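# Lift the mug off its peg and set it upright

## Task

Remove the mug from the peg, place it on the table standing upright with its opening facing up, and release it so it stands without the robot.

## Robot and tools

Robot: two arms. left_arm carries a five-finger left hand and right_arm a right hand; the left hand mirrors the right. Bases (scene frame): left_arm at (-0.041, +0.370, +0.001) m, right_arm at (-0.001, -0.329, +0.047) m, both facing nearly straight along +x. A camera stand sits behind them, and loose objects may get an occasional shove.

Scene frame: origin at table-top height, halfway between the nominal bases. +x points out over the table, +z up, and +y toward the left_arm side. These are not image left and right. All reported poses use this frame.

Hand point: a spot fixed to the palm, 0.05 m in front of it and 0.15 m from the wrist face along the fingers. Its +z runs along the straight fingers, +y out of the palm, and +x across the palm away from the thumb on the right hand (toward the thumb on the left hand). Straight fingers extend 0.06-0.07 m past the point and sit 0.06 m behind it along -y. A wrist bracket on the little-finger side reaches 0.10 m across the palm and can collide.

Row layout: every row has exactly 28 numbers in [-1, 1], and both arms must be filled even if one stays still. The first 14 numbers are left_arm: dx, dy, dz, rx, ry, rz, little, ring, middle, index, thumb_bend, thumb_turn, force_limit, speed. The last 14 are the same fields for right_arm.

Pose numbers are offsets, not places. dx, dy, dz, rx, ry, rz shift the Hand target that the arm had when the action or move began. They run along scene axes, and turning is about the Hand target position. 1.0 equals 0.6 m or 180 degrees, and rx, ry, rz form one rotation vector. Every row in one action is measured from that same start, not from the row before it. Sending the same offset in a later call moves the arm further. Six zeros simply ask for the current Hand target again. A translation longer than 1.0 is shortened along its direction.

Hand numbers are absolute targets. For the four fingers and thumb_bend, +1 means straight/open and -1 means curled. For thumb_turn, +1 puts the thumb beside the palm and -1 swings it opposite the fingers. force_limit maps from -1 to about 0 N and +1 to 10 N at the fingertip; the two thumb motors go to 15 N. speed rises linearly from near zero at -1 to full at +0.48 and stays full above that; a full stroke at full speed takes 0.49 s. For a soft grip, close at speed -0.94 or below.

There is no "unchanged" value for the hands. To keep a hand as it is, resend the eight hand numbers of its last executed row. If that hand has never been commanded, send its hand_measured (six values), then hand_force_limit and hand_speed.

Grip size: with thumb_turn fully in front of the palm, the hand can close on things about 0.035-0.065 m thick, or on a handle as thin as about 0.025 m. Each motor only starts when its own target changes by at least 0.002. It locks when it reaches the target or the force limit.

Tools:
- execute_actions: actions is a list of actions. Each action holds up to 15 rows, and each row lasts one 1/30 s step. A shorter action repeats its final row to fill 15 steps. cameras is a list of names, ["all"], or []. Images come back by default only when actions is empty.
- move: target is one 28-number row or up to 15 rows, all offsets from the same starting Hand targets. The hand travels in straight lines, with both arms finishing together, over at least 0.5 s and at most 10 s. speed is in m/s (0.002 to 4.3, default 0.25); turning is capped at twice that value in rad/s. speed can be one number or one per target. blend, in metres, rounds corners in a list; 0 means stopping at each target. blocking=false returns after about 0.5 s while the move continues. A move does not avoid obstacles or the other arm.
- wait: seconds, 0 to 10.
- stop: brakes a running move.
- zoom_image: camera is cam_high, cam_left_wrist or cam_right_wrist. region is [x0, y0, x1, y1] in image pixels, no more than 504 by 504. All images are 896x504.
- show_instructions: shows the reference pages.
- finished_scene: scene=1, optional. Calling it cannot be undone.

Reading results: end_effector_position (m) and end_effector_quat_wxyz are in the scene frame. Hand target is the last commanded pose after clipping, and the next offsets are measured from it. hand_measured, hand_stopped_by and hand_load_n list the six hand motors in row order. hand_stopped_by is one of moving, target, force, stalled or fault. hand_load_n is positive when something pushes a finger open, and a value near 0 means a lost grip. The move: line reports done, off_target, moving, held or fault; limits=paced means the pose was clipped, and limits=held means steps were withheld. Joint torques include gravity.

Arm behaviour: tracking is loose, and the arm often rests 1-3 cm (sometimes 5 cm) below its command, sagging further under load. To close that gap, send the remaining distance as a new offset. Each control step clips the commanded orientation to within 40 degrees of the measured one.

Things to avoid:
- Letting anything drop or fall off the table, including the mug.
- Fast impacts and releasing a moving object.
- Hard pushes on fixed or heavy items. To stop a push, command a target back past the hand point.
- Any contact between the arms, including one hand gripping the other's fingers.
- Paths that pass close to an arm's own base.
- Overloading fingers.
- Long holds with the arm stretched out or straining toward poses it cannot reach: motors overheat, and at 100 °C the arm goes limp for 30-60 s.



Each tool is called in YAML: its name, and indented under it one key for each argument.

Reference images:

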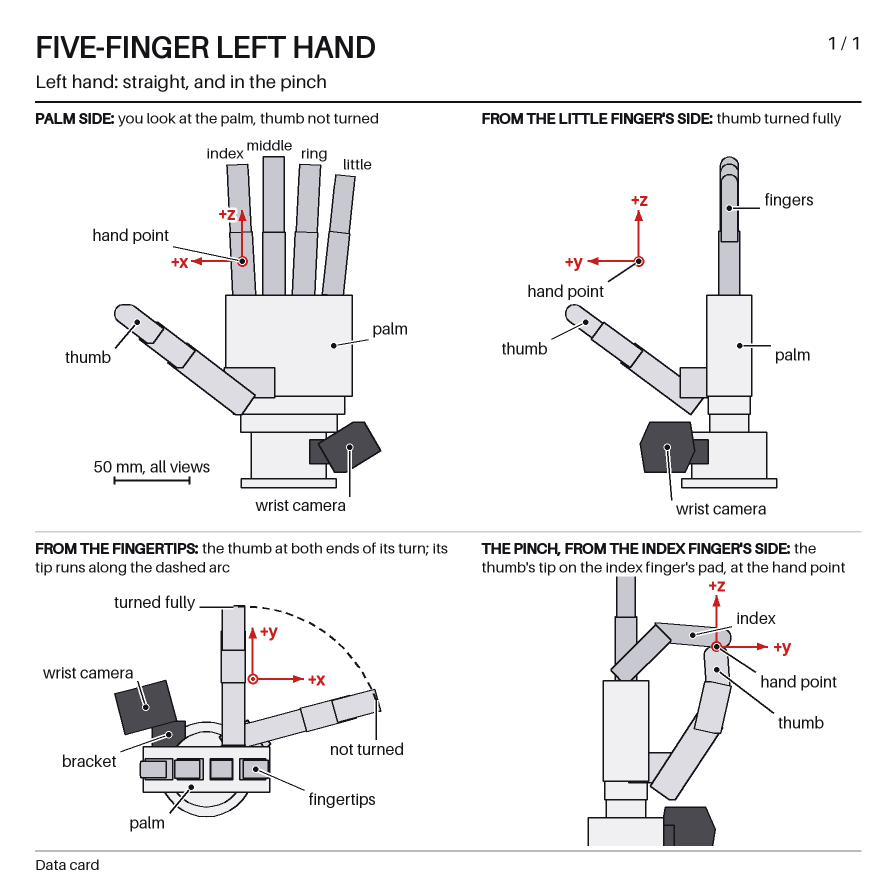

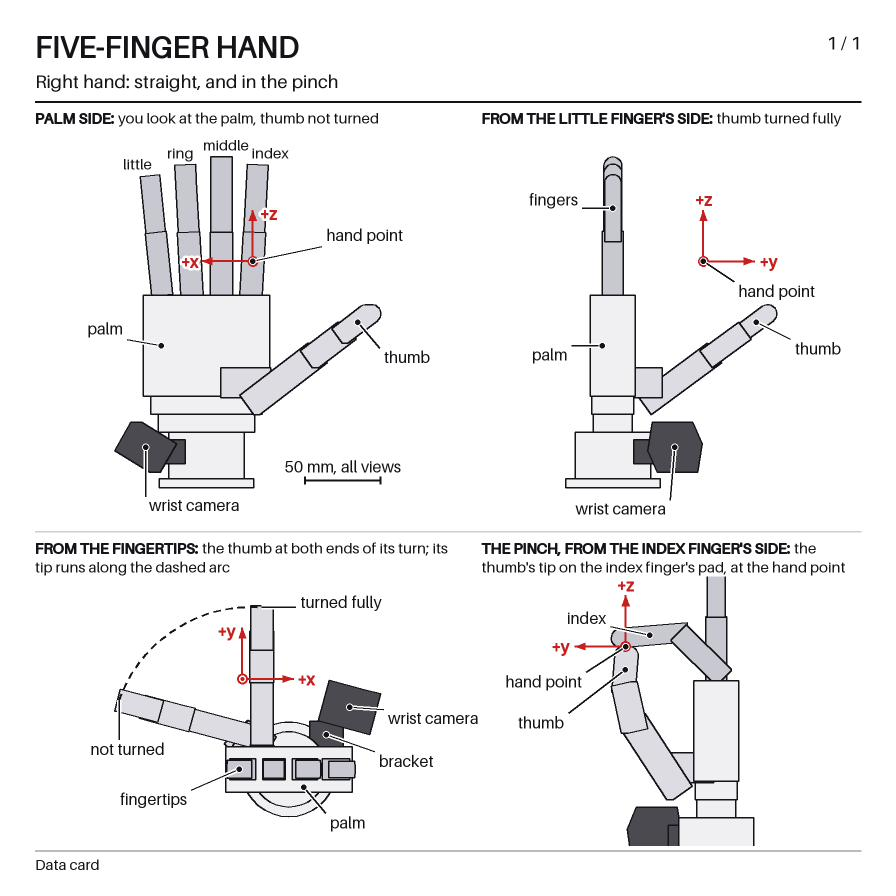

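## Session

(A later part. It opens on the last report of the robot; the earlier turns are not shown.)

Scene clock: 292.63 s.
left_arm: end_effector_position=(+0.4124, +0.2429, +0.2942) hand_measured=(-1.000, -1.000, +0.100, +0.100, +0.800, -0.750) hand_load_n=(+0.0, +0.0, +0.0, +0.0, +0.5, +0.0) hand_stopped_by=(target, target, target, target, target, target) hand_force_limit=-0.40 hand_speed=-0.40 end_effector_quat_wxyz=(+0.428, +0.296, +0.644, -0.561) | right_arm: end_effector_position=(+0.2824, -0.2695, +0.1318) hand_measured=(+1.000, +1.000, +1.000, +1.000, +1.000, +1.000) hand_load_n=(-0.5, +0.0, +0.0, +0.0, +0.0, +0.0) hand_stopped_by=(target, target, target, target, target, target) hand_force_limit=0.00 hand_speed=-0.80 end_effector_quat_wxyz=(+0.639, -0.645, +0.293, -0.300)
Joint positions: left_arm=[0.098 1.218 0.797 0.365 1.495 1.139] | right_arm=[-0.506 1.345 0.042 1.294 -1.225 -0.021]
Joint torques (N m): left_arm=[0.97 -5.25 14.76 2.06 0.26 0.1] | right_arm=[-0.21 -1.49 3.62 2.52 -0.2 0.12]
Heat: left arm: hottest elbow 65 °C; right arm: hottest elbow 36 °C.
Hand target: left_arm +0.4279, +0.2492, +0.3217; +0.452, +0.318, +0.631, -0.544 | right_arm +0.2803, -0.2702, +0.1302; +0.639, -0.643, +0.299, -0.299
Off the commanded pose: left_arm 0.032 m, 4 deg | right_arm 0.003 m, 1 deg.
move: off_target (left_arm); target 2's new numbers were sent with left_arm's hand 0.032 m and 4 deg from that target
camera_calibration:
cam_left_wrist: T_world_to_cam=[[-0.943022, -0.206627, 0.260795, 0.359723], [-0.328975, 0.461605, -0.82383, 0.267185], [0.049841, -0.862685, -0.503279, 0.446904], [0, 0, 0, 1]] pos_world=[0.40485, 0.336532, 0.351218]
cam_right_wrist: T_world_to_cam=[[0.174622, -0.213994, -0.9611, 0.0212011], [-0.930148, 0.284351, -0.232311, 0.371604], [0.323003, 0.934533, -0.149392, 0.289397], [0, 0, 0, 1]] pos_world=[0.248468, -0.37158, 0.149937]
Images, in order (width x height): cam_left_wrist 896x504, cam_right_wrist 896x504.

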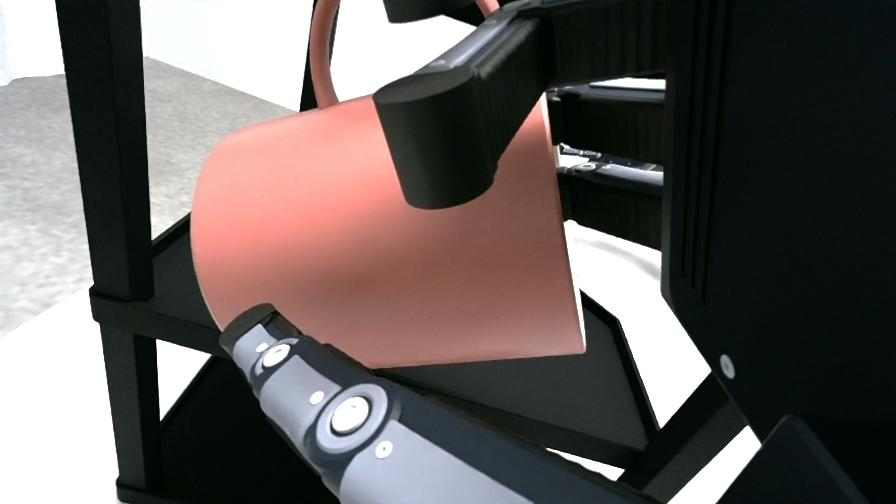

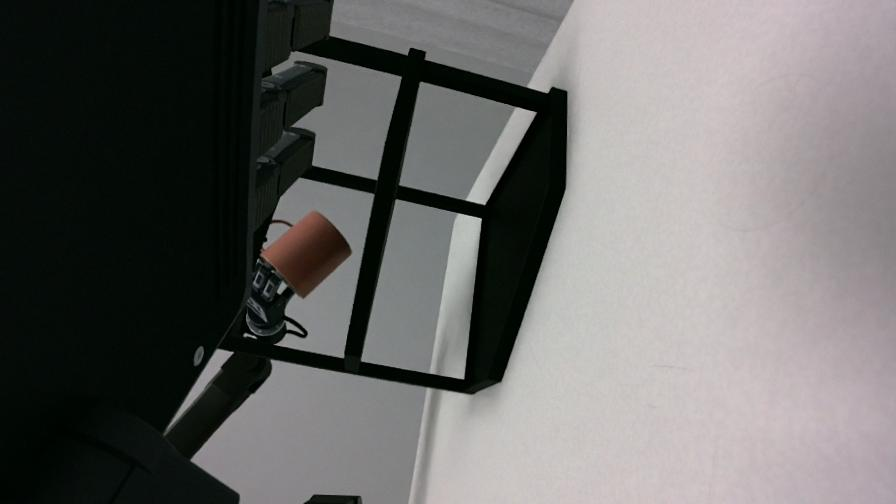

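move:
  target: [0, 0, 0, 0, 0, 0, -1, -1, 0.1, 0.1, -0.2, -0.75, -0.4, -0.4, 0, 0, 0, 0, 0, 0, 1, 1, 1, 1, 1, 1, 0, -0.8]
  speed: 0.06
  cameras: ["cam_left_wrist", "cam_right_wrist"]

Scene clock: 296.17 s.
left_arm: end_effector_position=(+0.4125, +0.2430, +0.2934) hand_measured=(-1.000, -1.000, +0.100, +0.100, +0.378, -0.750) hand_load_n=(+0.0, +0.0, +0.5, +0.0, +1.0, +0.0) hand_stopped_by=(target, target, target, target, force, target) hand_force_limit=-0.40 hand_speed=-0.40 end_effector_quat_wxyz=(+0.427, +0.296, +0.644, -0.562) | right_arm: end_effector_position=(+0.2824, -0.2695, +0.1318) hand_measured=(+1.000, +1.000, +1.000, +1.000, +1.000, +1.000) hand_load_n=(+0.0, +0.0, +0.0, +0.0, +0.0, +0.0) hand_stopped_by=(target, target, target, target, target, target) hand_force_limit=0.00 hand_speed=-0.80 end_effector_quat_wxyz=(+0.639, -0.645, +0.293, -0.300)
Joint positions: left_arm=[0.098 1.22 0.797 0.365 1.497 1.139] | right_arm=[-0.506 1.345 0.042 1.294 -1.225 -0.021]
Joint torques (N m): left_arm=[0.79 -5.42 14.72 2.04 0.27 0.06] | right_arm=[-0.26 -1.55 3.6 2.51 -0.2 0.12]
Heat: left arm: hottest elbow 66 °C; right arm: hottest elbow 36 °C.
Hand target: left_arm +0.4279, +0.2493, +0.3218; +0.452, +0.318, +0.631, -0.544 | right_arm +0.2803, -0.2702, +0.1302; +0.639, -0.643, +0.299, -0.299
Off the commanded pose: left_arm 0.033 m, 5 deg | right_arm 0.003 m, 1 deg.
move: off_target (left_arm)
camera_calibration:
cam_left_wrist: T_world_to_cam=[[-0.942766, -0.205421, 0.262668, 0.358946], [-0.330004, 0.46173, -0.823349, 0.266833], [0.0478518, -0.862907, -0.503093, 0.447441], [0, 0, 0, 1]] pos_world=[0.405047, 0.33663, 0.350517]
cam_right_wrist: T_world_to_cam=[[0.174622, -0.213994, -0.9611, 0.0212011], [-0.930148, 0.284351, -0.232311, 0.371604], [0.323003, 0.934533, -0.149392, 0.289397], [0, 0, 0, 1]] pos_world=[0.248468, -0.37158, 0.149937]
Images, in order (width x height): cam_left_wrist 896x504, cam_right_wrist 896x504.

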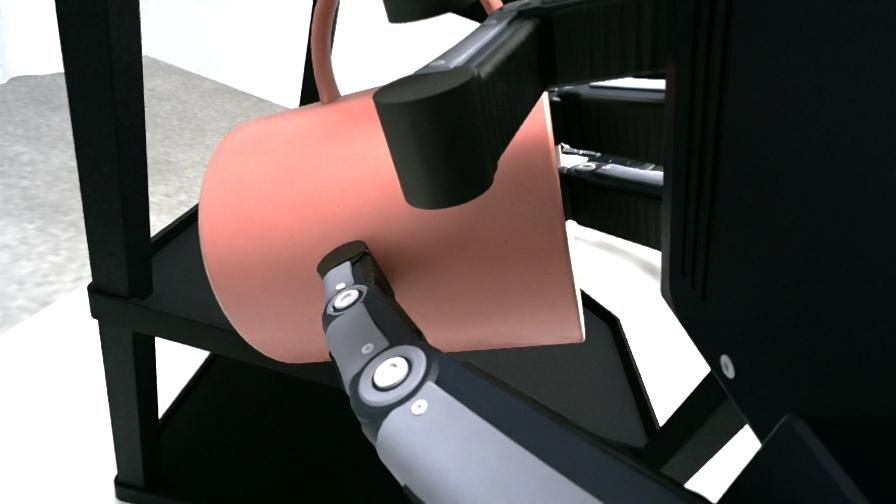

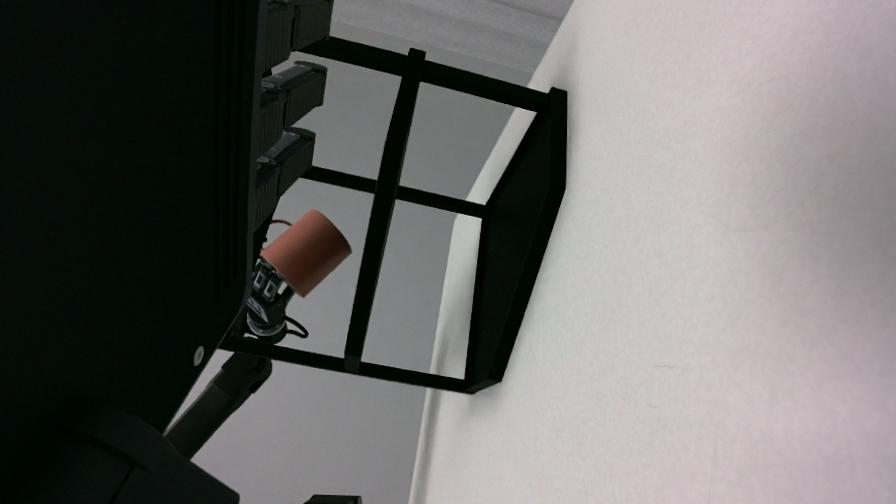

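move:
  target:
    - [0, 0, 0, 0, 0, 0, -1, -1, 0.3, 0.3, 0.9, -0.75, -0.4, 0, 0, 0, 0, 0, 0, 0, 1, 1, 1, 1, 1, 1, 0, -0.8]
    - [0, 0, 0, 0, 0, 0, -1, -1, 0.3, 0.3, 0.9, 0.4, -0.4, 0, 0, 0, 0, 0, 0, 0, 1, 1, 1, 1, 1, 1, 0, -0.8]
    - [0, 0, 0, 0, 0, 0, -1, -1, 0.3, 0.3, -0.2, 0.4, -0.4, 0, 0, 0, 0, 0, 0, 0, 1, 1, 1, 1, 1, 1, 0, -0.8]
  speed: 0.06
  cameras: ["cam_left_wrist", "cam_right_wrist"]

Scene clock: 301.67 s.
left_arm: end_effector_position=(+0.4134, +0.2446, +0.2925) hand_measured=(-1.000, -1.000, +0.300, +0.300, +0.148, +0.400) hand_load_n=(+0.0, +0.0, +0.5, +0.0, +0.5, +0.0) hand_stopped_by=(target, target, target, target, force, target) hand_force_limit=-0.40 hand_speed=0.00 end_effector_quat_wxyz=(+0.427, +0.294, +0.645, -0.561) | right_arm: end_effector_position=(+0.2824, -0.2695, +0.1318) hand_measured=(+1.000, +1.000, +1.000, +1.000, +1.000, +1.000) hand_load_n=(+0.0, +0.0, +0.0, +0.0, +0.0, -0.5) hand_stopped_by=(target, target, target, target, target, target) hand_force_limit=0.00 hand_speed=-0.80 end_effector_quat_wxyz=(+0.639, -0.645, +0.293, -0.300)
Joint positions: left_arm=[0.102 1.223 0.798 0.365 1.497 1.139] | right_arm=[-0.506 1.345 0.042 1.294 -1.225 -0.021]
Joint torques (N m): left_arm=[1.08 -5.01 14.67 1.96 0.13 0.09] | right_arm=[-0.21 -1.49 3.62 2.52 -0.2 0.11]
Heat: left arm: hottest elbow 67 °C; right arm: hottest elbow 36 °C.
Hand target: left_arm +0.4279, +0.2492, +0.3218; +0.452, +0.318, +0.631, -0.544 | right_arm +0.2803, -0.2702, +0.1302; +0.639, -0.643, +0.299, -0.299
Off the commanded pose: left_arm 0.033 m, 5 deg | right_arm 0.003 m, 1 deg.
move: off_target (left_arm); target 2's new numbers were sent with left_arm's hand 0.033 m and 5 deg from that target; target 3's new numbers were sent with left_arm's hand 0.033 m and 5 deg from that target
camera_calibration:
cam_left_wrist: T_world_to_cam=[[-0.941446, -0.208588, 0.264896, 0.360058], [-0.333481, 0.460293, -0.822752, 0.267223], [0.0496863, -0.862915, -0.502901, 0.447473], [0, 0, 0, 1]] pos_world=[0.405855, 0.338234, 0.349515]
cam_right_wrist: T_world_to_cam=[[0.174622, -0.213994, -0.9611, 0.0212011], [-0.930148, 0.284351, -0.232311, 0.371604], [0.323003, 0.934533, -0.149392, 0.289397], [0, 0, 0, 1]] pos_world=[0.248468, -0.37158, 0.149937]
Images, in order (width x height): cam_left_wrist 896x504, cam_right_wrist 896x504.

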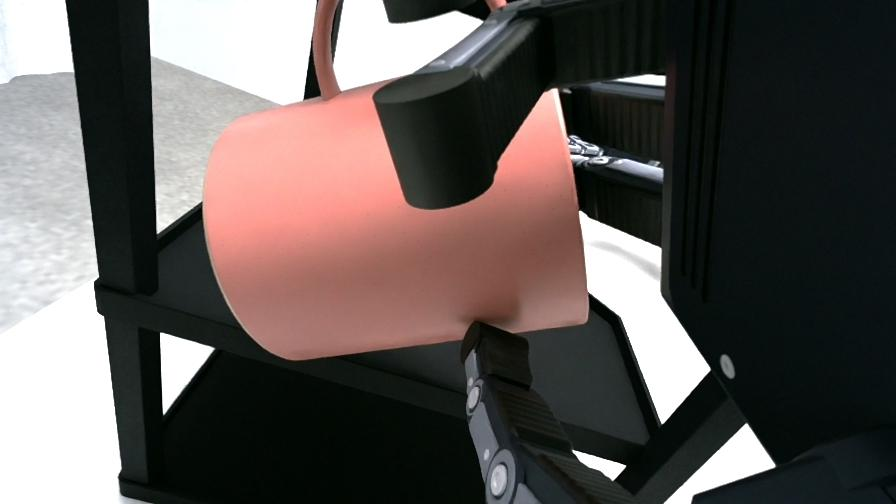

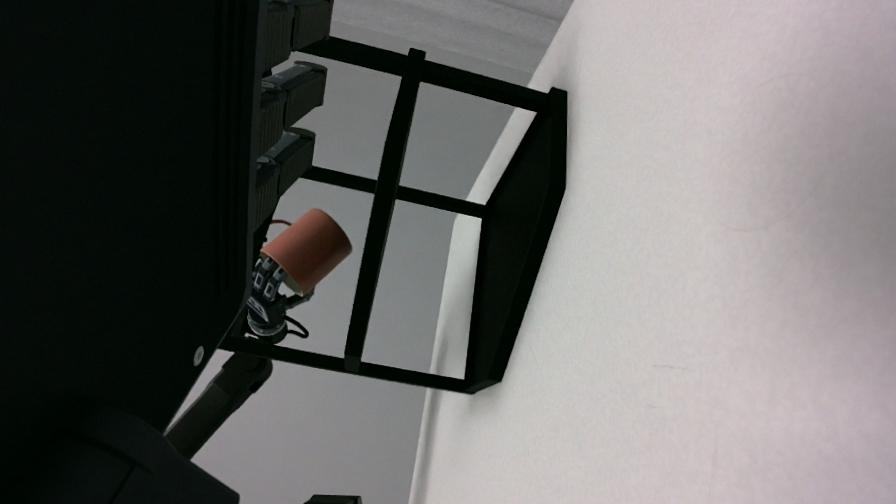

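move:
  target:
    - [0.002, 0.016, 0, 0, 0, 0, -1, -1, 0.3, 0.3, 0.6, 0.4, -0.4, 0, 0, 0, 0, 0, 0, 0, 1, 1, 1, 1, 1, 1, 0, -0.8]
    - [0.002, 0.016, 0.001, 0, 0, 0, -1, -1, 0.3, 0.3, -0.25, 0.4, -0.4, 0, 0, 0, 0, 0, 0, 0, 1, 1, 1, 1, 1, 1, 0, -0.8]
  speed: 0.06
  cameras: ["cam_left_wrist", "cam_right_wrist"]

Scene clock: 309.30 s.
left_arm: end_effector_position=(+0.4131, +0.2539, +0.2920) hand_measured=(-1.000, -1.000, +0.300, +0.300, +0.038, +0.400) hand_load_n=(+0.0, +0.0, +0.0, +0.0, +0.0, +0.0) hand_stopped_by=(target, target, target, target, force, target) hand_force_limit=-0.40 hand_speed=0.00 end_effector_quat_wxyz=(+0.427, +0.293, +0.645, -0.562) | right_arm: end_effector_position=(+0.2824, -0.2695, +0.1318) hand_measured=(+1.000, +1.000, +1.000, +1.000, +1.000, +1.000) hand_load_n=(+0.0, +0.0, +0.0, +0.0, +0.0, +0.0) hand_stopped_by=(target, target, target, target, target, target) hand_force_limit=0.00 hand_speed=-0.80 end_effector_quat_wxyz=(+0.639, -0.645, +0.293, -0.300)
Joint positions: left_arm=[0.126 1.227 0.8 0.365 1.521 1.139] | right_arm=[-0.506 1.345 0.042 1.294 -1.225 -0.021]
Joint torques (N m): left_arm=[0.62 -5.6 15.23 2.17 0.18 0.12] | right_arm=[-0.21 -1.55 3.6 2.51 -0.2 0.12]
Heat: left arm: hottest elbow 68 °C; right arm: hottest elbow 36 °C.
Hand target: left_arm +0.4291, +0.2587, +0.3226; +0.452, +0.318, +0.631, -0.544 | right_arm +0.2803, -0.2702, +0.1302; +0.639, -0.643, +0.299, -0.299
Off the commanded pose: left_arm 0.035 m, 5 deg | right_arm 0.003 m, 1 deg.
move: off_target (left_arm); target 2's new numbers were sent with left_arm's hand 0.035 m and 5 deg from that target
camera_calibration:
cam_left_wrist: T_world_to_cam=[[-0.940843, -0.208444, 0.267143, 0.360937], [-0.335282, 0.458685, -0.822918, 0.263603], [0.0489982, -0.863805, -0.501438, 0.455323], [0, 0, 0, 1]] pos_world=[0.405656, 0.347635, 0.348817]
cam_right_wrist: T_world_to_cam=[[0.174622, -0.213994, -0.9611, 0.0212011], [-0.930148, 0.284351, -0.232311, 0.371604], [0.323003, 0.934533, -0.149392, 0.289397], [0, 0, 0, 1]] pos_world=[0.248468, -0.37158, 0.149937]
Images, in order (width x height): cam_left_wrist 896x504, cam_right_wrist 896x504.

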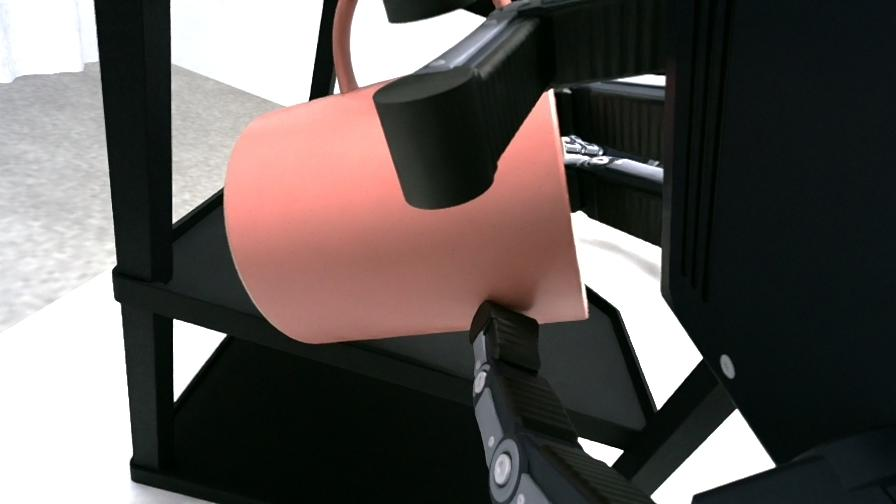

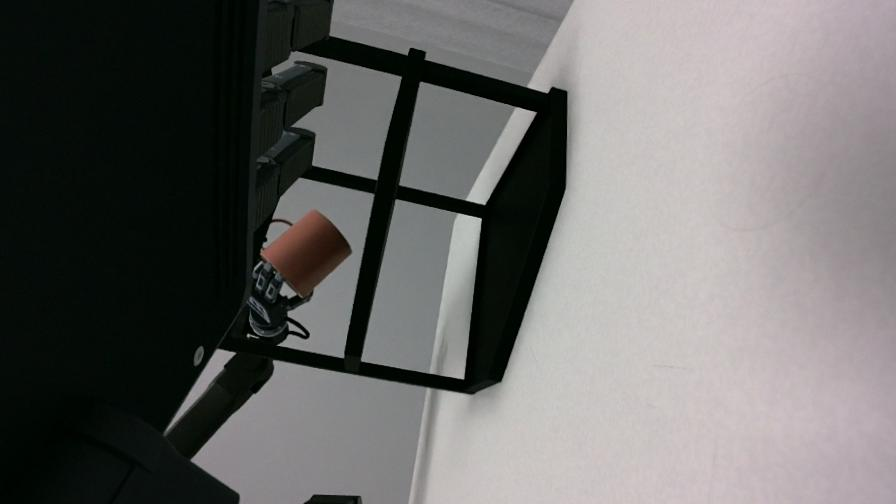

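move:
  target: [0, 0, 0, 0, 0, 0, -1, -1, 0.6, 0.6, 0.04, 0.4, -0.4, 0, 0, 0, 0, 0, 0, 0, 1, 1, 1, 1, 1, 1, 0, -0.8]
  speed: 0.06
  cameras: ["cam_left_wrist", "cam_right_wrist"]

Scene clock: 313.03 s.
left_arm: end_effector_position=(+0.4145, +0.2558, +0.2897) hand_measured=(-1.000, -1.000, +0.600, +0.600, +0.040, +0.400) hand_load_n=(+0.0, +0.0, +0.0, +0.0, +0.5, +0.0) hand_stopped_by=(target, target, target, target, target, target) hand_force_limit=-0.40 hand_speed=0.00 end_effector_quat_wxyz=(+0.426, +0.290, +0.646, -0.563) | right_arm: end_effector_position=(+0.2824, -0.2695, +0.1318) hand_measured=(+1.000, +1.000, +1.000, +1.000, +1.000, +1.000) hand_load_n=(+0.0, +0.0, +0.0, +0.0, +0.0, +0.0) hand_stopped_by=(target, target, target, target, target, target) hand_force_limit=0.00 hand_speed=-0.80 end_effector_quat_wxyz=(+0.639, -0.645, +0.293, -0.300)
Joint positions: left_arm=[0.13 1.233 0.8 0.365 1.521 1.139] | right_arm=[-0.506 1.345 0.042 1.294 -1.225 -0.021]
Joint torques (N m): left_arm=[0.09 -5.6 14.98 2.18 0.15 0.07] | right_arm=[-0.26 -1.49 3.6 2.54 -0.19 0.12]
Heat: left arm: hottest elbow 67 °C; right arm: hottest elbow 36 °C.
Hand target: left_arm +0.4291, +0.2587, +0.3225; +0.452, +0.318, +0.631, -0.544 | right_arm +0.2803, -0.2702, +0.1302; +0.639, -0.643, +0.299, -0.299
Off the commanded pose: left_arm 0.036 m, 5 deg | right_arm 0.003 m, 1 deg.
move: off_target (left_arm)
camera_calibration:
cam_left_wrist: T_world_to_cam=[[-0.938605, -0.211414, 0.272627, 0.361502], [-0.341474, 0.456707, -0.821471, 0.264016], [0.0491599, -0.864131, -0.50086, 0.455591], [0, 0, 0, 1]] pos_world=[0.407065, 0.349539, 0.346513]
cam_right_wrist: T_world_to_cam=[[0.174622, -0.213994, -0.9611, 0.0212011], [-0.930148, 0.284351, -0.232311, 0.371604], [0.323003, 0.934533, -0.149392, 0.289397], [0, 0, 0, 1]] pos_world=[0.248468, -0.37158, 0.149937]
Images, in order (width x height): cam_left_wrist 896x504, cam_right_wrist 896x504.

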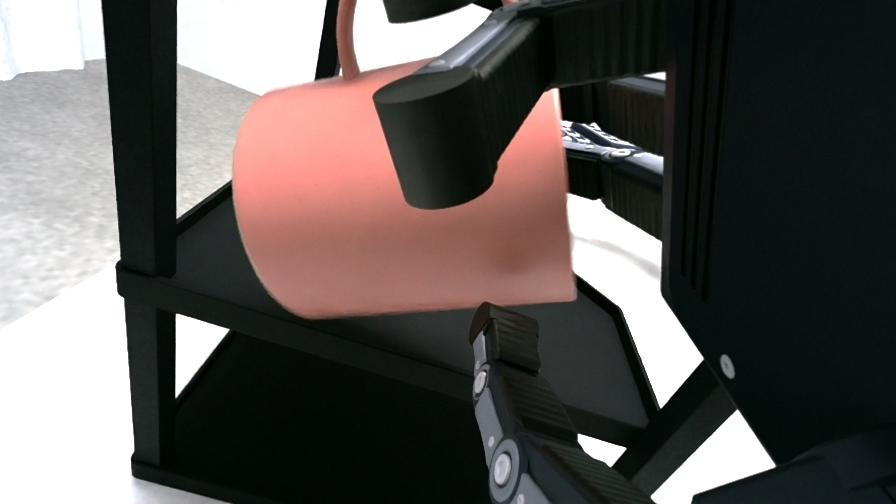

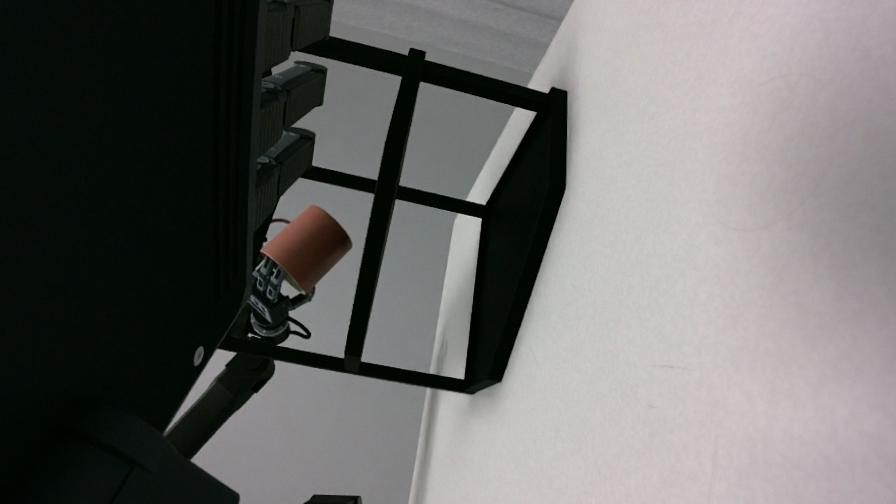

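move:
  target:
    - [0, 0, 0, 0, 0, 0, -1, -1, 0.6, 0.6, -0.25, 0.4, -0.4, 0, 0, 0, 0, 0, 0, 0, 1, 1, 1, 1, 1, 1, 0, -0.8]
    - [0, 0, 0, 0, 0, 0, -1, -1, 0.6, 0.6, -0.25, -0.85, -0.4, 0, 0, 0, 0, 0, 0, 0, 1, 1, 1, 1, 1, 1, 0, -0.8]
  speed: 0.06
  cameras: ["cam_left_wrist", "cam_right_wrist"]

Scene clock: 315.93 s.
left_arm: end_effector_position=(+0.4144, +0.2557, +0.2897) hand_measured=(-1.000, -1.000, +0.600, +0.600, -0.250, -0.850) hand_load_n=(+0.0, +0.0, +0.0, +0.0, +0.0, +0.0) hand_stopped_by=(target, target, target, target, target, target) hand_force_limit=-0.40 hand_speed=0.00 end_effector_quat_wxyz=(+0.426, +0.290, +0.646, -0.563) | right_arm: end_effector_position=(+0.2824, -0.2695, +0.1318) hand_measured=(+1.000, +1.000, +1.000, +1.000, +1.000, +1.000) hand_load_n=(+0.0, +0.0, +0.0, +0.0, +0.0, -0.5) hand_stopped_by=(target, target, target, target, target, target) hand_force_limit=0.00 hand_speed=-0.80 end_effector_quat_wxyz=(+0.639, -0.645, +0.293, -0.300)
Joint positions: left_arm=[0.13 1.233 0.8 0.365 1.522 1.139] | right_arm=[-0.506 1.345 0.042 1.294 -1.225 -0.021]
Joint torques (N m): left_arm=[0.56 -6.36 15.09 2.19 0.14 0.09] | right_arm=[-0.21 -1.55 3.6 2.5 -0.19 0.12]
Heat: left arm: hottest elbow 67 °C; right arm: hottest elbow 36 °C.
Hand target: left_arm +0.4291, +0.2587, +0.3225; +0.452, +0.318, +0.631, -0.544 | right_arm +0.2803, -0.2702, +0.1302; +0.639, -0.643, +0.299, -0.299
Off the commanded pose: left_arm 0.036 m, 5 deg | right_arm 0.003 m, 1 deg.
move: off_target (left_arm); target 2's new numbers were sent with left_arm's hand 0.036 m and 5 deg from that target
camera_calibration:
cam_left_wrist: T_world_to_cam=[[-0.938744, -0.210737, 0.272673, 0.361189], [-0.341179, 0.456842, -0.821519, 0.263877], [0.0485566, -0.864225, -0.500756, 0.455751], [0, 0, 0, 1]] pos_world=[0.406963, 0.349438, 0.346514]
cam_right_wrist: T_world_to_cam=[[0.174622, -0.213994, -0.9611, 0.0212011], [-0.930148, 0.284351, -0.232311, 0.371604], [0.323003, 0.934533, -0.149392, 0.289397], [0, 0, 0, 1]] pos_world=[0.248468, -0.37158, 0.149937]
Images, in order (width x height): cam_left_wrist 896x504, cam_right_wrist 896x504.

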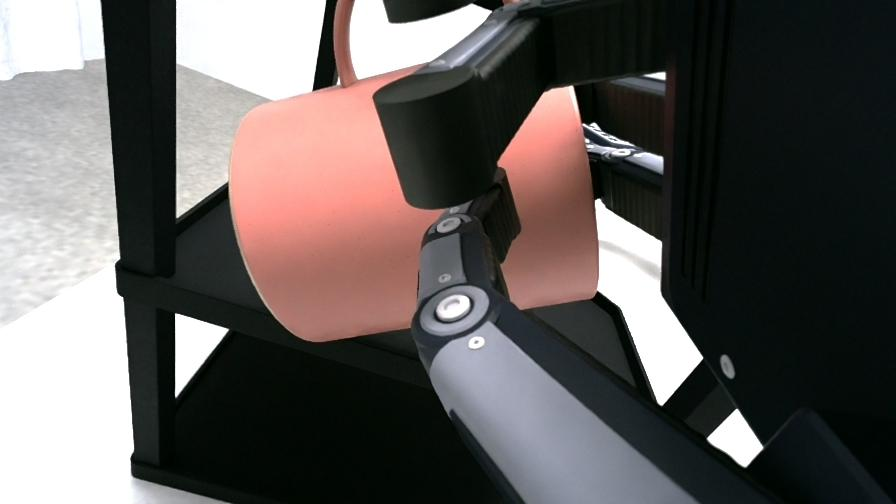

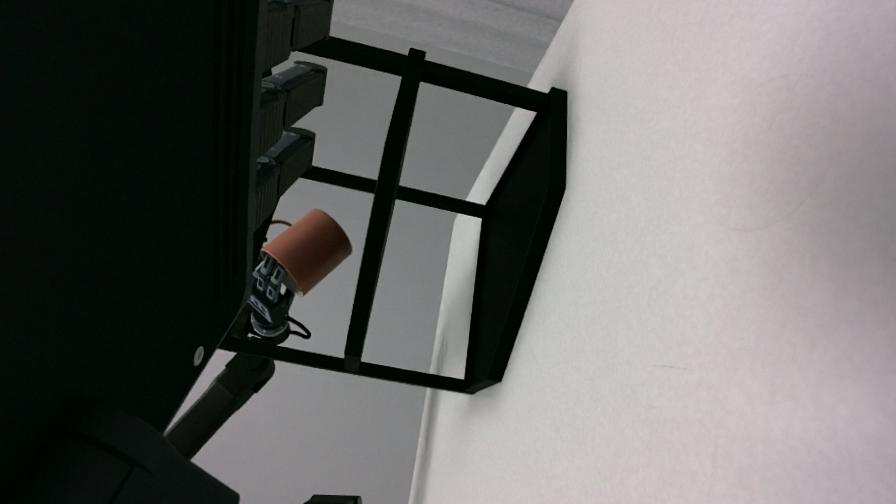

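move:
  target: [-0.015, -0.0215, 0.01, 0, 0, 0, -1, -1, 0.6, 0.6, -0.25, -0.85, -0.4, 0, 0, 0, 0, 0, 0, 0, 1, 1, 1, 1, 1, 1, 0, -0.8]
  speed: 0.06
  cameras: ["cam_left_wrist", "cam_right_wrist"]

Scene clock: 319.83 s.
left_arm: end_effector_position=(+0.4145, +0.2518, +0.2948) hand_measured=(-1.000, -1.000, +0.600, +0.600, -0.250, -0.850) hand_load_n=(+0.0, +0.0, -2.0, +0.0, +0.0, +0.0) hand_stopped_by=(target, target, target, target, target, target) hand_force_limit=-0.40 hand_speed=0.00 end_effector_quat_wxyz=(+0.432, +0.291, +0.646, -0.558) | right_arm: end_effector_position=(+0.2824, -0.2695, +0.1318) hand_measured=(+1.000, +1.000, +1.000, +1.000, +1.000, +1.000) hand_load_n=(+0.0, +0.0, +0.0, +0.0, +0.0, +0.0) hand_stopped_by=(target, target, target, target, target, target) hand_force_limit=0.00 hand_speed=-0.80 end_effector_quat_wxyz=(+0.639, -0.645, +0.293, -0.300)
Joint positions: left_arm=[0.119 1.22 0.8 0.365 1.501 1.136] | right_arm=[-0.506 1.345 0.042 1.294 -1.225 -0.021]
Joint torques (N m): left_arm=[-0.85 -7.36 13.83 1.84 -0.19 0.03] | right_arm=[-0.21 -1.49 3.59 2.51 -0.19 0.11]
Heat: left arm: hottest elbow 66 °C; right arm: hottest elbow 36 °C.
Hand target: left_arm +0.4201, +0.2459, +0.3286; +0.452, +0.318, +0.631, -0.544 | right_arm +0.2803, -0.2702, +0.1302; +0.639, -0.643, +0.299, -0.299
Off the commanded pose: left_arm 0.035 m, 4 deg | right_arm 0.003 m, 1 deg.
move: off_target (left_arm)
camera_calibration:
cam_left_wrist: T_world_to_cam=[[-0.939724, -0.219705, 0.262009, 0.364832], [-0.336374, 0.456366, -0.823762, 0.268638], [0.0614124, -0.862241, -0.502761, 0.449746], [0, 0, 0, 1]] pos_world=[0.405584, 0.345348, 0.351819]
cam_right_wrist: T_world_to_cam=[[0.174622, -0.213994, -0.9611, 0.0212011], [-0.930148, 0.284351, -0.232311, 0.371604], [0.323003, 0.934533, -0.149392, 0.289397], [0, 0, 0, 1]] pos_world=[0.248468, -0.37158, 0.149937]
Images, in order (width x height): cam_left_wrist 896x504, cam_right_wrist 896x504.

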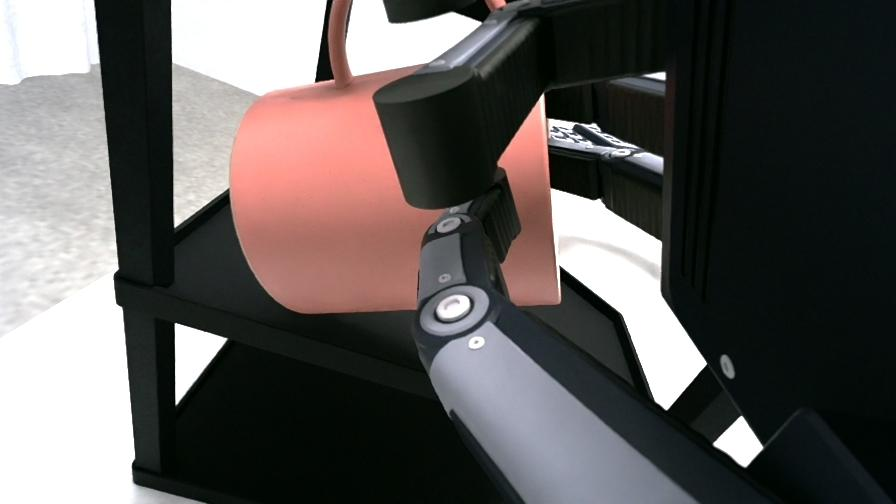

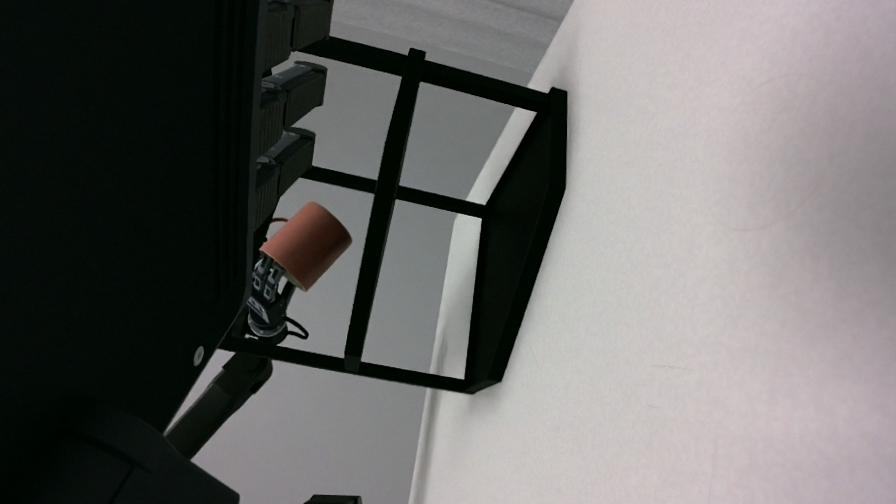

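move:
  target: [-0.0083, -0.02, -0.0167, 0, 0, 0, -1, -1, 0.5, 0.5, -0.25, -0.85, -0.4, 0, 0, 0, 0, 0, 0, 0, 1, 1, 1, 1, 1, 1, 0, -0.8]
  speed: 0.06
  cameras: ["cam_left_wrist", "cam_right_wrist"]

Scene clock: 322.60 s.
left_arm: end_effector_position=(+0.4145, +0.2436, +0.2973) hand_measured=(-1.000, -1.000, +0.500, +0.500, -0.250, -0.850) hand_load_n=(+0.0, +0.0, -2.5, +0.0, +0.0, +0.5) hand_stopped_by=(target, target, target, target, target, target) hand_force_limit=-0.40 hand_speed=0.00 end_effector_quat_wxyz=(+0.434, +0.291, +0.646, -0.556) | right_arm: end_effector_position=(+0.2824, -0.2695, +0.1318) hand_measured=(+1.000, +1.000, +1.000, +1.000, +1.000, +1.000) hand_load_n=(-0.5, +0.0, -0.5, +0.0, +0.0, +0.0) hand_stopped_by=(target, target, target, target, target, target) hand_force_limit=0.00 hand_speed=-0.80 end_effector_quat_wxyz=(+0.639, -0.645, +0.293, -0.300)
Joint positions: left_arm=[0.096 1.21 0.798 0.365 1.473 1.133] | right_arm=[-0.506 1.345 0.042 1.294 -1.225 -0.021]
Joint torques (N m): left_arm=[-0.97 -7.24 11.34 2.32 -0.28 0.12] | right_arm=[-0.21 -1.55 3.6 2.52 -0.2 0.12]
Heat: left arm: hottest elbow 65 °C; right arm: hottest elbow 36 °C.
Hand target: left_arm +0.4151, +0.2339, +0.3184; +0.452, +0.318, +0.631, -0.544 | right_arm +0.2803, -0.2702, +0.1302; +0.639, -0.643, +0.299, -0.299
Off the commanded pose: left_arm 0.023 m, 4 deg | right_arm 0.003 m, 1 deg.
move: off_target (left_arm)
camera_calibration:
cam_left_wrist: T_world_to_cam=[[-0.939426, -0.225497, 0.258127, 0.364843], [-0.335897, 0.455822, -0.824257, 0.274627], [0.0682077, -0.861033, -0.503955, 0.441174], [0, 0, 0, 1]] pos_world=[0.404898, 0.336955, 0.354519]
cam_right_wrist: T_world_to_cam=[[0.174622, -0.213994, -0.9611, 0.0212011], [-0.930148, 0.284351, -0.232311, 0.371604], [0.323003, 0.934533, -0.149392, 0.289397], [0, 0, 0, 1]] pos_world=[0.248468, -0.37158, 0.149937]
Images, in order (width x height): cam_left_wrist 896x504, cam_right_wrist 896x504.

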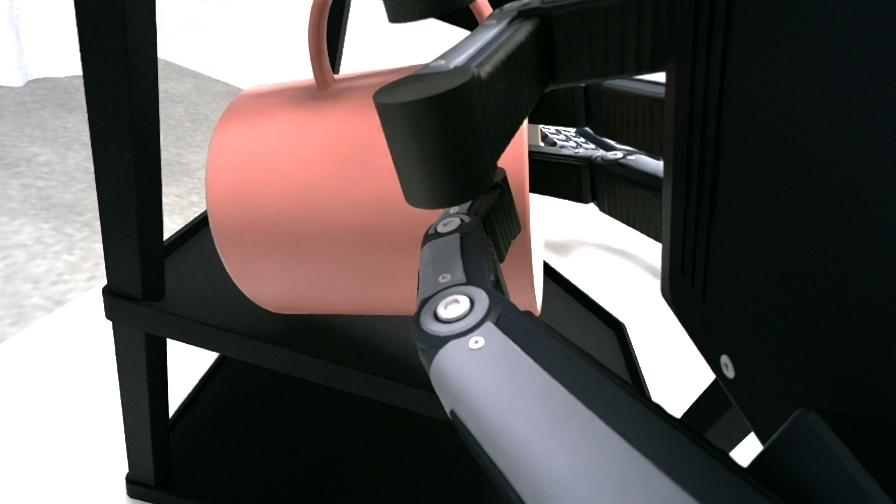

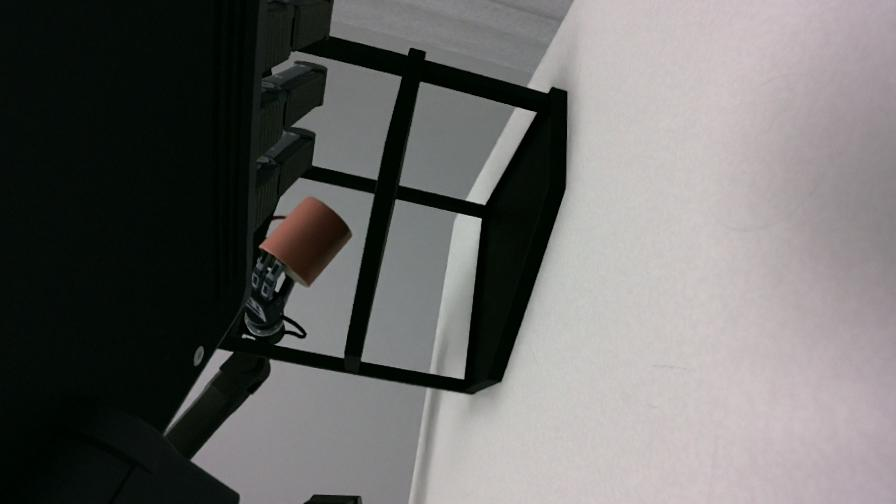

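move:
  target: [-0.0083, 0, -0.0333, 0, 0, 0, -1, -1, 0.5, 0.5, -0.25, -0.85, -0.4, 0, 0, 0, 0, 0, 0, 0, 1, 1, 1, 1, 1, 1, 0, -0.8]
  speed: 0.06
  cameras: ["cam_left_wrist", "cam_right_wrist"]

Scene clock: 325.13 s.
left_arm: end_effector_position=(+0.4137, +0.2429, +0.2948) hand_measured=(-1.000, -1.000, +0.500, +0.500, -0.250, -0.850) hand_load_n=(+0.0, -0.5, +0.0, +0.0, +0.0, +0.0) hand_stopped_by=(target, target, target, target, target, target) hand_force_limit=-0.40 hand_speed=0.00 end_effector_quat_wxyz=(+0.448, +0.302, +0.640, -0.546) | right_arm: end_effector_position=(+0.2824, -0.2695, +0.1318) hand_measured=(+1.000, +1.000, +1.000, +1.000, +1.000, +1.000) hand_load_n=(+0.0, +0.0, +0.0, +0.0, +0.0, -0.5) hand_stopped_by=(target, target, target, target, target, target) hand_force_limit=0.00 hand_speed=-0.80 end_effector_quat_wxyz=(+0.639, -0.645, +0.293, -0.300)
Joint positions: left_arm=[0.093 1.205 0.777 0.401 1.464 1.156] | right_arm=[-0.506 1.345 0.042 1.294 -1.225 -0.021]
Joint torques (N m): left_arm=[-0.91 -5.6 9.11 2.43 0.09 0.11] | right_arm=[-0.21 -1.49 3.62 2.51 -0.2 0.12]
Heat: left arm: hottest elbow 65 °C; right arm: hottest elbow 36 °C.
Hand target: left_arm +0.4102, +0.2340, +0.2985; +0.452, +0.318, +0.631, -0.544 | right_arm +0.2803, -0.2702, +0.1302; +0.639, -0.643, +0.299, -0.299
Off the commanded pose: left_arm 0.010 m, 2 deg | right_arm 0.003 m, 1 deg.
move: done
camera_calibration:
cam_left_wrist: T_world_to_cam=[[-0.948041, -0.2329, 0.216741, 0.382193], [-0.303882, 0.46116, -0.833659, 0.260782], [0.0942073, -0.856206, -0.507973, 0.428531], [0, 0, 0, 1]] pos_world=[0.401211, 0.335661, 0.352248]
cam_right_wrist: T_world_to_cam=[[0.174622, -0.213994, -0.9611, 0.0212011], [-0.930148, 0.284351, -0.232311, 0.371604], [0.323003, 0.934533, -0.149392, 0.289397], [0, 0, 0, 1]] pos_world=[0.248468, -0.37158, 0.149937]
Images, in order (width x height): cam_left_wrist 896x504, cam_right_wrist 896x504.

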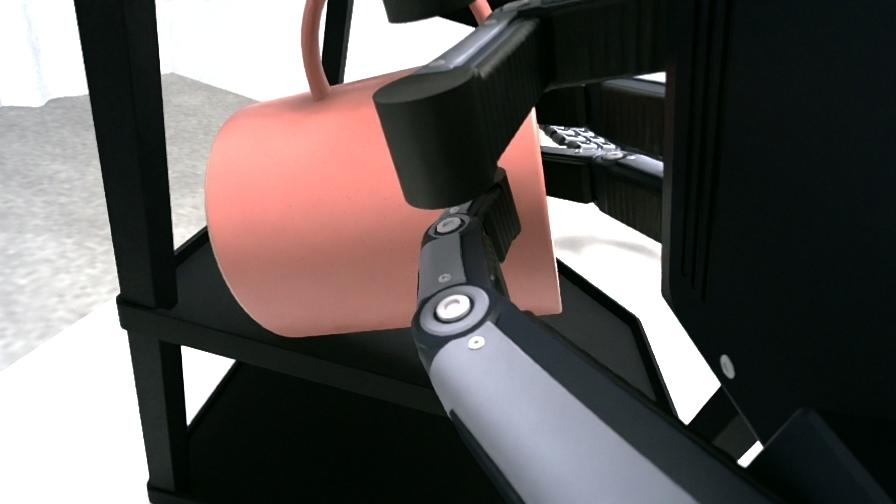

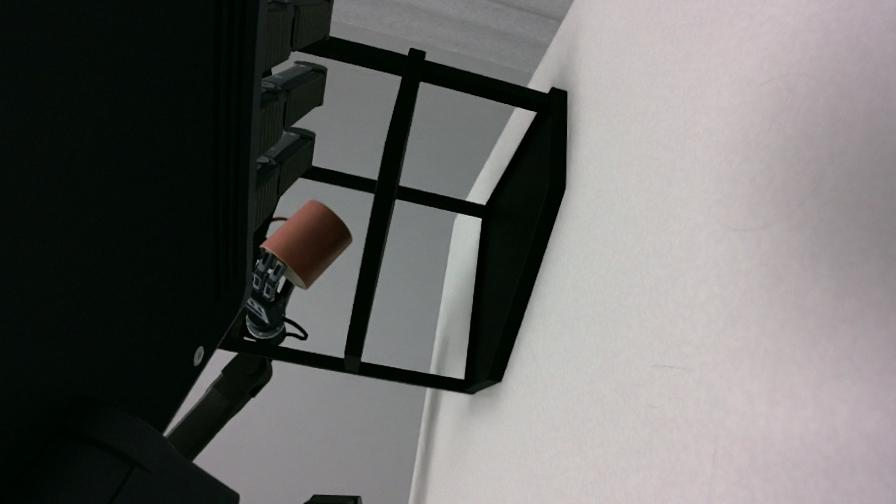

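move:
  target: [-0.003, 0, -0.018, 0, 0, 0, -1, -1, 0.4, 0.4, -0.25, -0.85, -0.4, 0, 0, 0, 0, 0, 0, 0, 1, 1, 1, 1, 1, 1, 0, -0.8]
  speed: 0.06
  cameras: ["cam_left_wrist", "cam_right_wrist"]

Scene clock: 328.13 s.
left_arm: end_effector_position=(+0.4120, +0.2424, +0.2902) hand_measured=(-1.000, -1.000, +0.400, +0.400, -0.250, -0.850) hand_load_n=(+0.0, +0.0, +0.0, +0.0, +0.0, -0.5) hand_stopped_by=(target, target, target, target, target, target) hand_force_limit=-0.40 hand_speed=0.00 end_effector_quat_wxyz=(+0.454, +0.309, +0.636, -0.541) | right_arm: end_effector_position=(+0.2824, -0.2695, +0.1318) hand_measured=(+1.000, +1.000, +1.000, +1.000, +1.000, +1.000) hand_load_n=(+0.0, +0.0, +0.0, +0.0, +0.0, -0.5) hand_stopped_by=(target, target, target, target, target, target) hand_force_limit=0.00 hand_speed=-0.80 end_effector_quat_wxyz=(+0.639, -0.645, +0.293, -0.300)
Joint positions: left_arm=[0.092 1.205 0.758 0.432 1.463 1.167] | right_arm=[-0.506 1.345 0.042 1.294 -1.225 -0.021]
Joint torques (N m): left_arm=[-1.26 -5.66 8.83 2.14 0.11 0.05] | right_arm=[-0.26 -1.44 3.63 2.51 -0.2 0.12]
Heat: left arm: hottest elbow 64 °C; right arm: hottest elbow 36 °C.
Hand target: left_arm +0.4084, +0.2340, +0.2877; +0.452, +0.318, +0.631, -0.544 | right_arm +0.2803, -0.2702, +0.1302; +0.639, -0.643, +0.299, -0.299
Off the commanded pose: left_arm 0.010 m, 1 deg | right_arm 0.003 m, 1 deg.
move: done
camera_calibration:
cam_left_wrist: T_world_to_cam=[[-0.952566, -0.234152, 0.194399, 0.390034], [-0.285301, 0.464721, -0.838235, 0.24951], [0.105933, -0.853936, -0.509481, 0.421093], [0, 0, 0, 1]] pos_world=[0.39811, 0.334962, 0.347865]
cam_right_wrist: T_world_to_cam=[[0.174622, -0.213994, -0.9611, 0.0212011], [-0.930148, 0.284351, -0.232311, 0.371604], [0.323003, 0.934533, -0.149392, 0.289397], [0, 0, 0, 1]] pos_world=[0.248468, -0.37158, 0.149937]
Images, in order (width x height): cam_left_wrist 896x504, cam_right_wrist 896x504.

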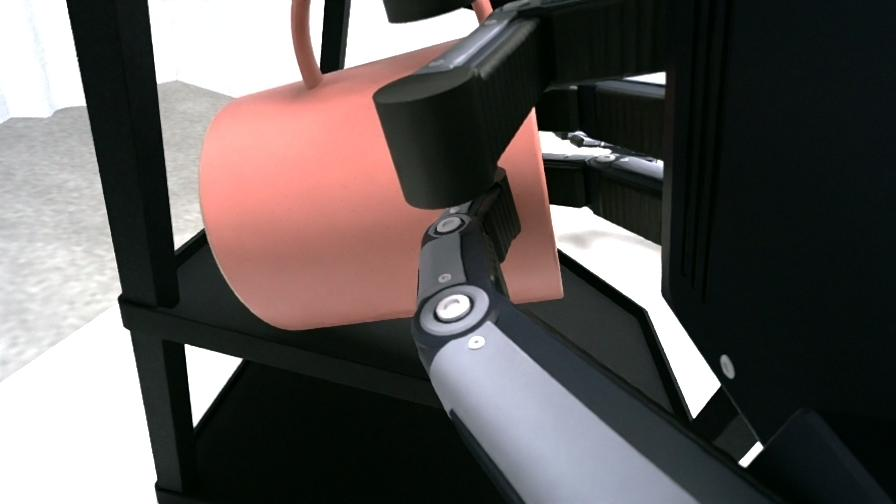

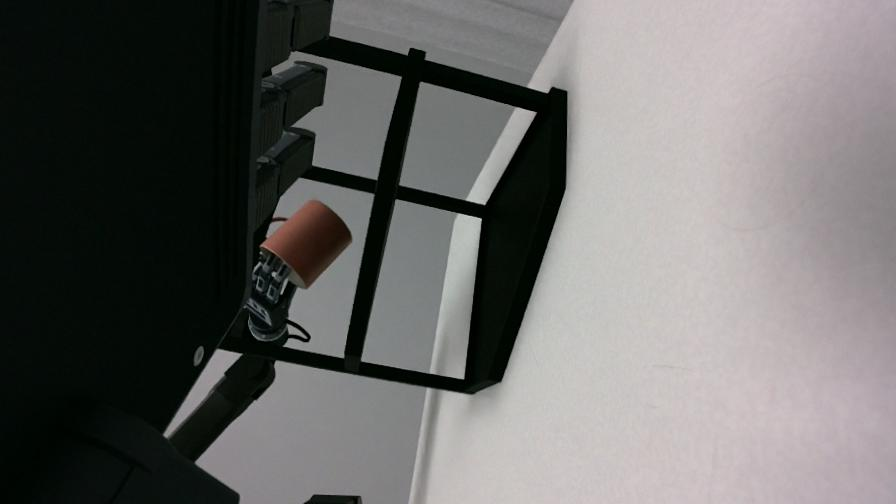

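zoom_image:
  camera: "cam_right_wrist"
  region: [220, 180, 370, 350]

zoom_image:
  camera: "cam_left_wrist"
  region: [360, 0, 680, 340]

Scaled by 2.965 from the camera's 896x504 image, which has a finer 1280x720 frame.

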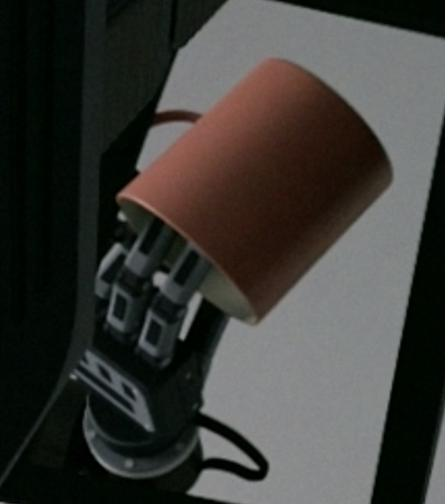

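Scaled by 1.482 from the camera's 896x504 image, which has a finer 1280x720 frame.

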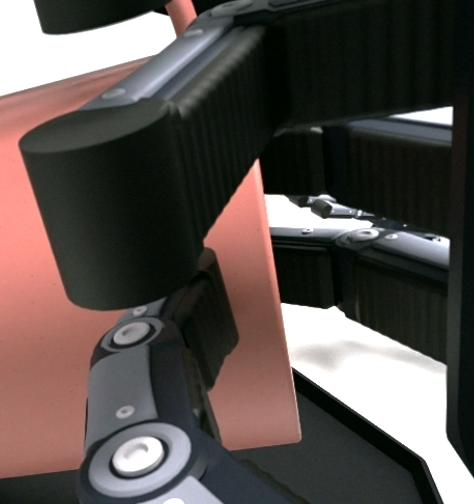

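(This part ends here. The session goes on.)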